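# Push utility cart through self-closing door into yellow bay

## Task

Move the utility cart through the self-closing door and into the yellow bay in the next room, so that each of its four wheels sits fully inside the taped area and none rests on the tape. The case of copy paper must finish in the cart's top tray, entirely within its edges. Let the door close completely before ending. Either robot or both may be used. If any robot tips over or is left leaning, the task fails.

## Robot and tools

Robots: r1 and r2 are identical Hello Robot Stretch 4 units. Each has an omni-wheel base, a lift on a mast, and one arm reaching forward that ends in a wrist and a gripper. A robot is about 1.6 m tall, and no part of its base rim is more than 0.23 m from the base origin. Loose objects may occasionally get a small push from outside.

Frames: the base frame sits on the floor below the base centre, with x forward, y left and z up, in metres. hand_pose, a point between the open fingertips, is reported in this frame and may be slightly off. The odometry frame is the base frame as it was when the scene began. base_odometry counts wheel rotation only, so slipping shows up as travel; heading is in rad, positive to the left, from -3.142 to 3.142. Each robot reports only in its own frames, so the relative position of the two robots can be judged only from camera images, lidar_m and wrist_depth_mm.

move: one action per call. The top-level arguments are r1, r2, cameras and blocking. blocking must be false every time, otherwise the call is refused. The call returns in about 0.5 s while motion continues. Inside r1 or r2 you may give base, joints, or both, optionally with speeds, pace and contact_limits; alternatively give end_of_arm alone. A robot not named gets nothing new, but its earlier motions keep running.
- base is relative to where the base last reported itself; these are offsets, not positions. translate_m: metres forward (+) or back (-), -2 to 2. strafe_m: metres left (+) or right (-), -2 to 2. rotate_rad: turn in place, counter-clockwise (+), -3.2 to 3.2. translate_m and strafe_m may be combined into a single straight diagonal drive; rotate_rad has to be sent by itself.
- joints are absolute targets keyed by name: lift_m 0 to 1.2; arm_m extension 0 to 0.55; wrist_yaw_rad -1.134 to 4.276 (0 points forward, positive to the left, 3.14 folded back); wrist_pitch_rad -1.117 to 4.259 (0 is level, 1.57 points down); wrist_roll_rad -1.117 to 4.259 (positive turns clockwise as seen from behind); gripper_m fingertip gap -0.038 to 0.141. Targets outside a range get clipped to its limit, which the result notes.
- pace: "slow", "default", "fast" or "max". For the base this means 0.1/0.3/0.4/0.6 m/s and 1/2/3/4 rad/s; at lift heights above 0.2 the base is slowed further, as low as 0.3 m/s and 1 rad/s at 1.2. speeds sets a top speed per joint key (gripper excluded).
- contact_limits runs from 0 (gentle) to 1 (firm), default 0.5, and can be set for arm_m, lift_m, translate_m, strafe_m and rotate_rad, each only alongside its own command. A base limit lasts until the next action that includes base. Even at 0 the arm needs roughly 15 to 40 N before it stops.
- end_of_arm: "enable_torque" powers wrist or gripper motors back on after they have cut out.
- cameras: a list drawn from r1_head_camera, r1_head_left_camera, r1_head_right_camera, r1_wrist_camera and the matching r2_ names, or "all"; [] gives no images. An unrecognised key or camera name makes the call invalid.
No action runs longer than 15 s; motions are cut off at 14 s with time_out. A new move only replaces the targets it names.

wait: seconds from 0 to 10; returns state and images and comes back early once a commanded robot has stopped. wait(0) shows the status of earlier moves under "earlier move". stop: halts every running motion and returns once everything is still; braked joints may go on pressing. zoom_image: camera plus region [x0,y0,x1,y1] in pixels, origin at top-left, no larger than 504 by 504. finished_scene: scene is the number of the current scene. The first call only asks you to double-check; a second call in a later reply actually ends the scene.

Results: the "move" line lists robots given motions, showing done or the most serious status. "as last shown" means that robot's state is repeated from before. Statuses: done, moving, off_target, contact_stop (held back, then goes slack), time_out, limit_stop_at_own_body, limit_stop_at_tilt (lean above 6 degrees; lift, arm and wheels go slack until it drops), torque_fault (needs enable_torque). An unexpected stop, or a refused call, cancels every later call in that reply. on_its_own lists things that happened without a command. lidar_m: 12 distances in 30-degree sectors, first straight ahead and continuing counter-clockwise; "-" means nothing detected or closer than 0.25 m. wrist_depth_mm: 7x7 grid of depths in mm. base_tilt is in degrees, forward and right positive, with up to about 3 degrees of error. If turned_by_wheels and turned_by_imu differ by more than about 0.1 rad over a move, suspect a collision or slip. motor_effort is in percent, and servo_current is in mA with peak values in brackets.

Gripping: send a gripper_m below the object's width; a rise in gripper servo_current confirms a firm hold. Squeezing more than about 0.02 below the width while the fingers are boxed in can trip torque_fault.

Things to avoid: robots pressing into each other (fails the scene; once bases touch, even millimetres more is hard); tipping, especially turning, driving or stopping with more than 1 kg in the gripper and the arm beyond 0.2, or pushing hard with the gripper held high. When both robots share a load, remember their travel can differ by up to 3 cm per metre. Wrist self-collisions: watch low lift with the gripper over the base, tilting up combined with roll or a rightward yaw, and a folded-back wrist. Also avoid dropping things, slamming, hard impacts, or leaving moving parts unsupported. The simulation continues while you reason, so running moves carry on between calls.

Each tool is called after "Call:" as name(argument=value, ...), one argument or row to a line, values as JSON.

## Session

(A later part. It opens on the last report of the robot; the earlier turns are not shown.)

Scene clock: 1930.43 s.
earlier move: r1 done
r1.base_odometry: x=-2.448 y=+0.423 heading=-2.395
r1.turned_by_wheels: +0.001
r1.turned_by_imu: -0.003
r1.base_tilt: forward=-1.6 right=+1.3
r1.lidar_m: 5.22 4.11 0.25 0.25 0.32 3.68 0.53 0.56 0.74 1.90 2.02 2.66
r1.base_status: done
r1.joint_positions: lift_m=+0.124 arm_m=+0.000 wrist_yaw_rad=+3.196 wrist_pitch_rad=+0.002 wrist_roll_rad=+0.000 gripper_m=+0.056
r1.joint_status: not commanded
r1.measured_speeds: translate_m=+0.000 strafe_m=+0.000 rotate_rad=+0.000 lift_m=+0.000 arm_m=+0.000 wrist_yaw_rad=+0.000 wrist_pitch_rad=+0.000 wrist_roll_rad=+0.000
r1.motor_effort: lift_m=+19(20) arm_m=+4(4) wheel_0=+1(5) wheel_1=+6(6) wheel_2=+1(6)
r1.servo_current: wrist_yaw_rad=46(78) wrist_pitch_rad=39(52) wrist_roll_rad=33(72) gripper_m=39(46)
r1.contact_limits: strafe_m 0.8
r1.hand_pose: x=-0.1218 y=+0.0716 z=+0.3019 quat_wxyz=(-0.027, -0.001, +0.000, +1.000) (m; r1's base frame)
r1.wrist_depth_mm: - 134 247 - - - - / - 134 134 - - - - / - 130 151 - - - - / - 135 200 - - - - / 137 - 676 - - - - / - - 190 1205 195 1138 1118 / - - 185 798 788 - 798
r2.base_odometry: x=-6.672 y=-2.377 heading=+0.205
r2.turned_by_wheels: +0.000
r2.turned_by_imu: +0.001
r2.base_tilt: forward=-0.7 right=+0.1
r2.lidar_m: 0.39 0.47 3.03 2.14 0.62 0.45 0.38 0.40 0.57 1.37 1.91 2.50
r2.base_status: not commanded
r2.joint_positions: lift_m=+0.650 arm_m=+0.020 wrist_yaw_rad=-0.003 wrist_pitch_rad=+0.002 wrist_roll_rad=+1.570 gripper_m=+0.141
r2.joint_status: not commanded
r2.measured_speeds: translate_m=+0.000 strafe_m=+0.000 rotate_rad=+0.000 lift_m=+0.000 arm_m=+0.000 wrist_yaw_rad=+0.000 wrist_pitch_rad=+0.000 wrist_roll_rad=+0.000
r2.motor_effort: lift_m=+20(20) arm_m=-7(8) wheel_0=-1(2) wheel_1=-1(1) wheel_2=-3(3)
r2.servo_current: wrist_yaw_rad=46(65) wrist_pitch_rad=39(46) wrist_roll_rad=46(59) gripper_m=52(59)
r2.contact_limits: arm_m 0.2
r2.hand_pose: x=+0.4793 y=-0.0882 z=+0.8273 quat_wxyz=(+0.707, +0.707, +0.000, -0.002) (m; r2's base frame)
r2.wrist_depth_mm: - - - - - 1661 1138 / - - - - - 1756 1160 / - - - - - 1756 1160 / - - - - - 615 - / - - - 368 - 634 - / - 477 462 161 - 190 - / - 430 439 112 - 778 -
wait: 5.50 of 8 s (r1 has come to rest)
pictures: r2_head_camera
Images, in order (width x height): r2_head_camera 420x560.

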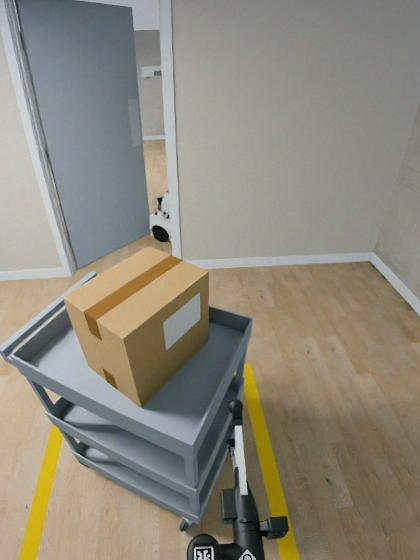

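Call:
move(
  r1={"base": {"translate_m": -0.25, "strafe_m": -0.18}, "pace": "slow", "contact_limits": {"strafe_m": 0.8}},
  blocking=false,
  cameras=[],
)

Call:
wait(
  seconds=6,
  cameras=["r2_head_camera"],
)

Scene clock: 1950.20 s.
move: r1 moving
r1.base_odometry: x=-2.445 y=+0.436 heading=-2.395
r1.turned_by_wheels: +0.000
r1.turned_by_imu: +0.000
r1.base_tilt: forward=-1.5 right=+1.3
r1.lidar_m: 5.22 4.09 2.99 0.25 0.36 3.63 0.50 0.54 0.76 1.90 1.97 2.70
r1.base_status: translate_m moving; strafe_m moving
r1.joint_positions: lift_m=+0.124 arm_m=+0.000 wrist_yaw_rad=+3.196 wrist_pitch_rad=+0.002 wrist_roll_rad=+0.000 gripper_m=+0.056
r1.joint_status: not commanded
r1.measured_speeds: translate_m=-0.043 strafe_m=-0.031 rotate_rad=+0.000 lift_m=+0.000 arm_m=+0.000 wrist_yaw_rad=+0.000 wrist_pitch_rad=+0.000 wrist_roll_rad=+0.000
r1.motor_effort: lift_m=+19(20) arm_m=+4(4) wheel_0=-6(6) wheel_1=+1(6) wheel_2=+4(5)
r1.servo_current: wrist_yaw_rad=52(59) wrist_pitch_rad=46(46) wrist_roll_rad=52(59) gripper_m=46(46)
r1.contact_limits: strafe_m 0.8
r1.hand_pose: x=-0.1218 y=+0.0716 z=+0.3019 quat_wxyz=(-0.027, -0.001, +0.000, +1.000) (m; r1's base frame)
r1.wrist_depth_mm: - 134 707 - - - - / - 133 134 - - - - / - 130 151 - - - - / - 135 199 - - - - / 137 - 661 - - - - / - - 190 1205 196 1160 1098 / - - 185 798 798 - 798
r2.base_odometry: x=-6.672 y=-2.377 heading=+0.205
r2.turned_by_wheels: +0.000
r2.turned_by_imu: +0.000
r2.base_tilt: forward=-0.6 right=+0.1
r2.lidar_m: 0.39 0.48 3.01 2.16 0.64 0.42 0.37 0.41 0.57 1.36 1.88 2.49
r2.base_status: not commanded
r2.joint_positions: lift_m=+0.650 arm_m=+0.020 wrist_yaw_rad=-0.003 wrist_pitch_rad=+0.002 wrist_roll_rad=+1.570 gripper_m=+0.141
r2.joint_status: not commanded
r2.measured_speeds: translate_m=+0.000 strafe_m=+0.000 rotate_rad=+0.000 lift_m=+0.000 arm_m=+0.000 wrist_yaw_rad=+0.000 wrist_pitch_rad=+0.000 wrist_roll_rad=+0.000
r2.motor_effort: lift_m=+20(20) arm_m=-7(8) wheel_0=-1(1) wheel_1=-1(1) wheel_2=-2(3)
r2.servo_current: wrist_yaw_rad=52(52) wrist_pitch_rad=39(46) wrist_roll_rad=46(52) gripper_m=52(52)
r2.contact_limits: arm_m 0.2
r2.hand_pose: x=+0.4793 y=-0.0882 z=+0.8273 quat_wxyz=(+0.707, +0.707, +0.000, -0.002) (m; r2's base frame)
r2.wrist_depth_mm: - - - - - 1708 1118 / - - - - - 1708 1138 / - - - - - 1708 1182 / - - - - - 615 - / - - - 366 - 634 - / - 477 462 161 - 190 - / - 427 442 112 - 788 -
pictures: none
No camera images: "cameras" was empty.

Scene clock: 1953.97 s.
earlier move: r1 done
r1.base_odometry: x=-2.387 y=+0.725 heading=-2.394
r1.turned_by_wheels: +0.000
r1.turned_by_imu: -0.001
r1.base_tilt: forward=-1.6 right=+1.3
r1.lidar_m: 5.45 4.38 0.28 0.25 0.64 0.26 0.26 0.29 0.41 1.04 1.82 2.45
r1.base_status: done
r1.joint_positions: lift_m=+0.124 arm_m=+0.000 wrist_yaw_rad=+3.196 wrist_pitch_rad=+0.002 wrist_roll_rad=+0.000 gripper_m=+0.056
r1.joint_status: not commanded
r1.measured_speeds: translate_m=+0.000 strafe_m=+0.000 rotate_rad=+0.000 lift_m=+0.000 arm_m=+0.000 wrist_yaw_rad=+0.000 wrist_pitch_rad=+0.000 wrist_roll_rad=+0.000
r1.motor_effort: lift_m=+19(20) arm_m=+4(4) wheel_0=-3(7) wheel_1=+8(9) wheel_2=+1(6)
r1.servo_current: wrist_yaw_rad=59(72) wrist_pitch_rad=39(52) wrist_roll_rad=46(72) gripper_m=39(46)
r1.contact_limits: strafe_m 0.8
r1.hand_pose: x=-0.1218 y=+0.0716 z=+0.3019 quat_wxyz=(-0.027, -0.001, +0.000, +1.000) (m; r1's base frame)
r1.wrist_depth_mm: - 134 - 413 - - - / - 133 134 404 - - - / - 130 151 404 - - - / - 135 199 421 - - - / 137 - - 407 - - - / - - 190 404 195 1160 1118 / - - 171 144 788 - 798
r2.base_odometry: x=-6.672 y=-2.377 heading=+0.205
r2.turned_by_wheels: +0.000
r2.turned_by_imu: +0.001
r2.base_tilt: forward=-0.7 right=+0.0
r2.lidar_m: 0.37 0.46 3.01 2.13 0.60 0.44 0.39 0.40 0.54 1.35 1.87 2.50
r2.base_status: not commanded
r2.joint_positions: lift_m=+0.650 arm_m=+0.020 wrist_yaw_rad=-0.003 wrist_pitch_rad=+0.002 wrist_roll_rad=+1.570 gripper_m=+0.141
r2.joint_status: not commanded
r2.measured_speeds: translate_m=+0.000 strafe_m=+0.000 rotate_rad=+0.000 lift_m=+0.000 arm_m=+0.000 wrist_yaw_rad=+0.000 wrist_pitch_rad=+0.000 wrist_roll_rad=+0.000
r2.motor_effort: lift_m=+20(20) arm_m=-7(8) wheel_0=-1(2) wheel_1=-1(1) wheel_2=-3(3)
r2.servo_current: wrist_yaw_rad=52(65) wrist_pitch_rad=46(46) wrist_roll_rad=46(59) gripper_m=52(59)
r2.contact_limits: arm_m 0.2
r2.hand_pose: x=+0.4793 y=-0.0882 z=+0.8273 quat_wxyz=(+0.707, +0.707, +0.000, -0.002) (m; r2's base frame)
r2.wrist_depth_mm: - - - - - 1708 1138 / - - - - - 1661 1160 / - - - - - 1661 1138 / - - - - - 621 - / - - - 368 - 627 - / - 477 466 160 - 190 - / - 430 439 112 - 788 -
wait: 3.77 of 6 s (r1 has come to rest)
pictures: r2_head_camera
Images, in order (width x height): r2_head_camera 420x560.

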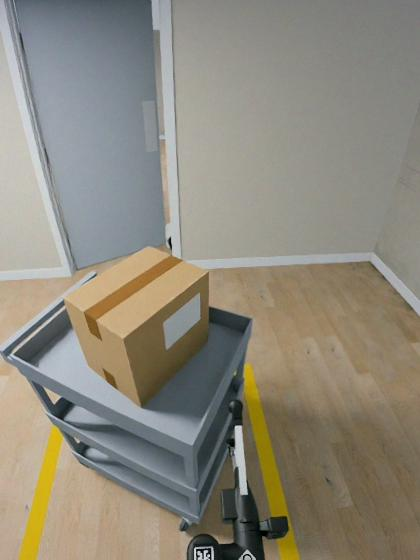

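Call:
move(
  r1={"base": {"translate_m": 0.02, "strafe_m": -0.16}, "pace": "slow", "contact_limits": {"strafe_m": 0.8}},
  blocking=false,
  cameras=[],
)

Call:
wait(
  seconds=4,
  cameras=["r2_head_camera"],
)

Scene clock: 1970.00 s.
move: r1 moving
r1.base_odometry: x=-2.397 y=+0.734 heading=-2.395
r1.turned_by_wheels: +0.000
r1.turned_by_imu: -0.001
r1.base_tilt: forward=-1.6 right=+1.3
r1.lidar_m: 5.49 4.36 0.31 0.25 0.56 0.28 0.26 0.28 0.42 1.05 1.82 2.45
r1.base_status: translate_m moving; strafe_m moving
r1.joint_positions: lift_m=+0.124 arm_m=+0.000 wrist_yaw_rad=+3.196 wrist_pitch_rad=+0.002 wrist_roll_rad=+0.000 gripper_m=+0.056
r1.joint_status: not commanded
r1.measured_speeds: translate_m=+0.006 strafe_m=-0.054 rotate_rad=-0.002 lift_m=+0.000 arm_m=+0.000 wrist_yaw_rad=+0.000 wrist_pitch_rad=+0.000 wrist_roll_rad=+0.000
r1.motor_effort: lift_m=+19(20) arm_m=+3(4) wheel_0=+4(4) wheel_1=+1(8) wheel_2=-2(4)
r1.servo_current: wrist_yaw_rad=52(59) wrist_pitch_rad=39(46) wrist_roll_rad=46(52) gripper_m=46(52)
r1.contact_limits: strafe_m 0.8
r1.hand_pose: x=-0.1218 y=+0.0716 z=+0.3019 quat_wxyz=(-0.027, -0.001, +0.000, +1.000) (m; r1's base frame)
r1.wrist_depth_mm: - 134 - 404 - - - / - 133 134 404 - - - / - 130 151 404 - - - / - 135 199 404 - - - / 137 - - 407 1983 - - / - - 190 421 196 1160 1098 / - - 171 144 788 - 798
r2.base_odometry: x=-6.672 y=-2.377 heading=+0.205
r2.turned_by_wheels: +0.000
r2.turned_by_imu: +0.000
r2.base_tilt: forward=-0.7 right=+0.0
r2.lidar_m: 0.36 0.44 3.05 2.15 0.64 0.42 0.39 0.40 0.58 1.36 1.88 2.50
r2.base_status: not commanded
r2.joint_positions: lift_m=+0.650 arm_m=+0.020 wrist_yaw_rad=-0.003 wrist_pitch_rad=+0.002 wrist_roll_rad=+1.570 gripper_m=+0.141
r2.joint_status: not commanded
r2.measured_speeds: translate_m=+0.000 strafe_m=+0.000 rotate_rad=+0.000 lift_m=+0.000 arm_m=+0.000 wrist_yaw_rad=+0.000 wrist_pitch_rad=+0.000 wrist_roll_rad=+0.000
r2.motor_effort: lift_m=+20(20) arm_m=-8(8) wheel_0=-1(2) wheel_1=-1(1) wheel_2=-3(3)
r2.servo_current: wrist_yaw_rad=46(59) wrist_pitch_rad=39(52) wrist_roll_rad=33(59) gripper_m=52(52)
r2.contact_limits: arm_m 0.2
r2.hand_pose: x=+0.4793 y=-0.0882 z=+0.8273 quat_wxyz=(+0.707, +0.707, +0.000, -0.002) (m; r2's base frame)
r2.wrist_depth_mm: - - - - - 1661 1160 / - - - - - 1708 1160 / - - - - - 1708 1182 / - - - - - 609 - / - - - 366 - 634 - / - 477 462 160 - 190 - / - 427 439 112 - 759 -
pictures: none
No camera images: "cameras" was empty.

Scene clock: 1972.33 s.
earlier move: r1 done
r1.base_odometry: x=-2.510 y=+0.829 heading=-2.395
r1.turned_by_wheels: +0.000
r1.turned_by_imu: -0.001
r1.base_tilt: forward=-1.6 right=+1.3
r1.lidar_m: 5.45 4.58 3.27 1.44 0.37 0.30 0.29 0.28 0.44 1.08 1.67 2.24
r1.base_status: done
r1.joint_positions: lift_m=+0.124 arm_m=+0.000 wrist_yaw_rad=+3.196 wrist_pitch_rad=+0.002 wrist_roll_rad=+0.000 gripper_m=+0.056
r1.joint_status: not commanded
r1.measured_speeds: translate_m=+0.000 strafe_m=+0.000 rotate_rad=+0.000 lift_m=+0.000 arm_m=+0.000 wrist_yaw_rad=+0.000 wrist_pitch_rad=+0.000 wrist_roll_rad=+0.000
r1.motor_effort: lift_m=+19(20) arm_m=+4(4) wheel_0=+3(8) wheel_1=-3(8) wheel_2=-3(5)
r1.servo_current: wrist_yaw_rad=52(65) wrist_pitch_rad=46(52) wrist_roll_rad=46(65) gripper_m=46(52)
r1.contact_limits: strafe_m 0.8
r1.hand_pose: x=-0.1218 y=+0.0716 z=+0.3019 quat_wxyz=(-0.027, -0.001, +0.000, +1.000) (m; r1's base frame)
r1.wrist_depth_mm: - 134 - - 427 - 357 / - 133 134 - 430 382 357 / - 130 151 - 430 389 362 / - 135 198 - - 389 359 / 137 - - - - 392 364 / - - 190 - 197 394 362 / - - 171 - - - 364
r2.base_odometry: x=-6.672 y=-2.377 heading=+0.205
r2.turned_by_wheels: +0.000
r2.turned_by_imu: +0.000
r2.base_tilt: forward=-0.7 right=+0.0
r2.lidar_m: 0.37 0.45 3.04 2.17 0.64 0.42 0.39 0.42 0.57 1.37 1.88 2.47
r2.base_status: not commanded
r2.joint_positions: lift_m=+0.650 arm_m=+0.020 wrist_yaw_rad=-0.003 wrist_pitch_rad=+0.002 wrist_roll_rad=+1.570 gripper_m=+0.141
r2.joint_status: not commanded
r2.measured_speeds: translate_m=+0.000 strafe_m=+0.000 rotate_rad=+0.000 lift_m=+0.000 arm_m=+0.000 wrist_yaw_rad=+0.000 wrist_pitch_rad=+0.000 wrist_roll_rad=+0.000
r2.motor_effort: lift_m=+20(20) arm_m=-7(8) wheel_0=-1(2) wheel_1=+0(1) wheel_2=-2(3)
r2.servo_current: wrist_yaw_rad=52(59) wrist_pitch_rad=39(52) wrist_roll_rad=46(65) gripper_m=52(59)
r2.contact_limits: arm_m 0.2
r2.hand_pose: x=+0.4793 y=-0.0882 z=+0.8273 quat_wxyz=(+0.707, +0.707, +0.000, -0.002) (m; r2's base frame)
r2.wrist_depth_mm: - - - - - 1708 1160 / - - - - - 1708 1182 / - - - - - 1756 1205 / - - - - - 615 - / - - - 366 - 627 - / - 477 466 160 - 190 - / - 430 442 112 - 788 -
wait: 2.33 of 4 s (r1 has come to rest)
pictures: r2_head_camera
Images, in order (width x height): r2_head_camera 420x560.

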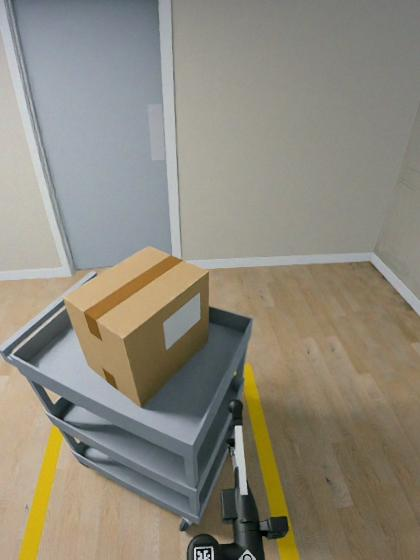

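Call:
wait(
  seconds=3,
  cameras=["r2_head_right_camera", "r2_head_camera"],
)

Call:
zoom_image(
  camera="r2_head_camera",
  region=[100, 80, 220, 290],
)

Call:
zoom_image(
  camera="r2_head_right_camera",
  region=[90, 300, 290, 500],
)

Scene clock: 1980.13 s.
r1.base_odometry: x=-2.510 y=+0.829 heading=-2.395
r1.turned_by_wheels: +0.000
r1.turned_by_imu: +0.000
r1.base_tilt: forward=-1.6 right=+1.3
r1.lidar_m: 5.48 4.58 3.23 1.42 0.43 0.30 0.29 0.30 0.44 1.12 1.68 2.21
r1.base_status: done
r1.joint_positions: lift_m=+0.124 arm_m=+0.000 wrist_yaw_rad=+3.196 wrist_pitch_rad=+0.002 wrist_roll_rad=+0.000 gripper_m=+0.056
r1.joint_status: not commanded
r1.measured_speeds: translate_m=+0.000 strafe_m=+0.000 rotate_rad=+0.000 lift_m=+0.000 arm_m=+0.000 wrist_yaw_rad=+0.000 wrist_pitch_rad=+0.000 wrist_roll_rad=+0.000
r1.motor_effort: lift_m=+20(20) arm_m=+4(4) wheel_0=+3(8) wheel_1=-3(8) wheel_2=-3(5)
r1.servo_current: wrist_yaw_rad=59(65) wrist_pitch_rad=46(52) wrist_roll_rad=39(65) gripper_m=46(52)
r1.contact_limits: strafe_m 0.8
r1.hand_pose: x=-0.1218 y=+0.0716 z=+0.3019 quat_wxyz=(-0.027, -0.001, +0.000, +1.000) (m; r1's base frame)
r1.wrist_depth_mm: - 134 - - 430 433 427 / - 133 134 - 430 430 430 / - 130 151 - 430 430 430 / - 135 198 - - 433 433 / 137 - - - - 433 433 / - - 190 - 197 436 433 / - - 171 - - 436 433
r2.base_odometry: x=-6.672 y=-2.377 heading=+0.205
r2.turned_by_wheels: +0.000
r2.turned_by_imu: +0.001
r2.base_tilt: forward=-0.7 right=+0.0
r2.lidar_m: 0.38 0.48 3.04 2.17 0.65 0.42 0.39 0.40 0.57 1.37 1.88 2.47
r2.base_status: not commanded
r2.joint_positions: lift_m=+0.650 arm_m=+0.020 wrist_yaw_rad=-0.003 wrist_pitch_rad=+0.002 wrist_roll_rad=+1.570 gripper_m=+0.141
r2.joint_status: not commanded
r2.measured_speeds: translate_m=+0.000 strafe_m=+0.000 rotate_rad=+0.000 lift_m=+0.000 arm_m=+0.000 wrist_yaw_rad=+0.000 wrist_pitch_rad=+0.000 wrist_roll_rad=+0.000
r2.motor_effort: lift_m=+20(20) arm_m=-7(8) wheel_0=-1(2) wheel_1=-1(1) wheel_2=-2(3)
r2.servo_current: wrist_yaw_rad=52(59) wrist_pitch_rad=39(52) wrist_roll_rad=46(65) gripper_m=52(59)
r2.contact_limits: arm_m 0.2
r2.hand_pose: x=+0.4793 y=-0.0882 z=+0.8273 quat_wxyz=(+0.707, +0.707, +0.000, -0.002) (m; r2's base frame)
r2.wrist_depth_mm: - - - - - 1708 1138 / - - - - - 1708 1138 / - - - - - 1708 1182 / - - - - - 615 - / - - - 366 - 634 - / - 477 466 160 - 190 - / - 430 439 112 - 778 -
wait: 3.00 s; at rest from the start
pictures: r2_head_camera, r2_head_right_camera
Images, in order (width x height): r2_head_camera 420x560, r2_head_right_camera 420x672.

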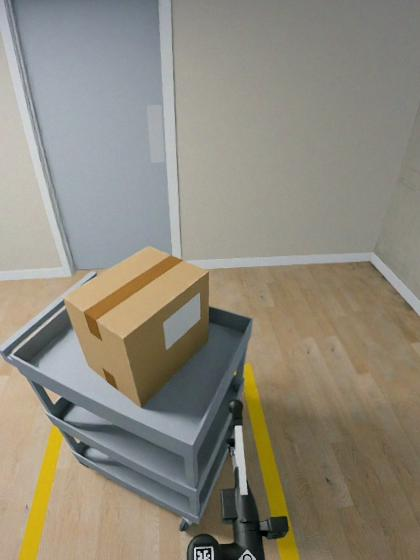

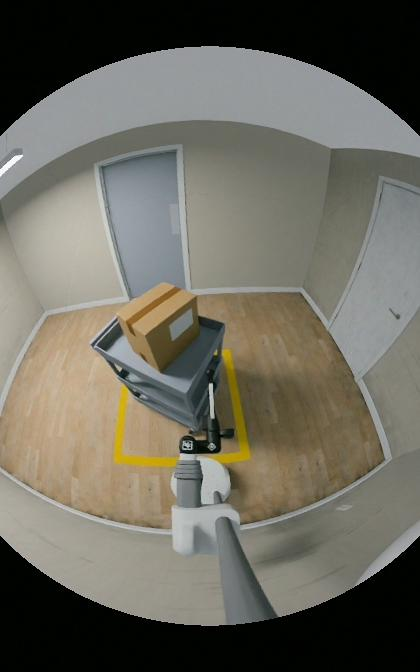

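Scaled by 2.400 from the camera's 420x560 image, which has a finer 1200x1600 frame.

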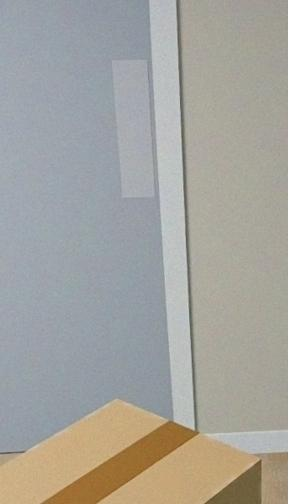

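Scaled by 2.520 from the camera's 420x672 image, which has a finer 600x960 frame.

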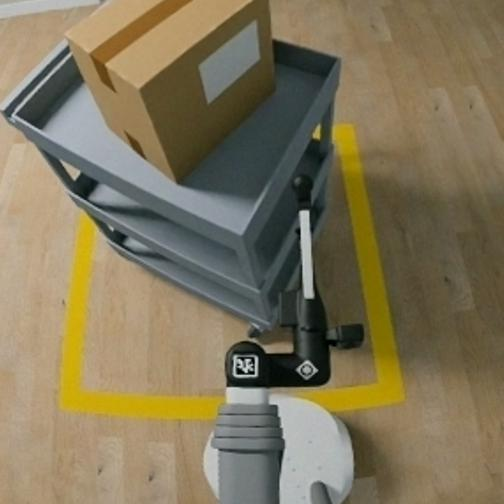

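Call:
finished_scene(
  scene=2,
)

This call ended nothing. Check each condition of the task against the scene as it is now, look again where you are not sure, and mend what is not met. Then call finished_scene again.

Call:
finished_scene(
  scene=2,
)

The scene is finished: the task was done.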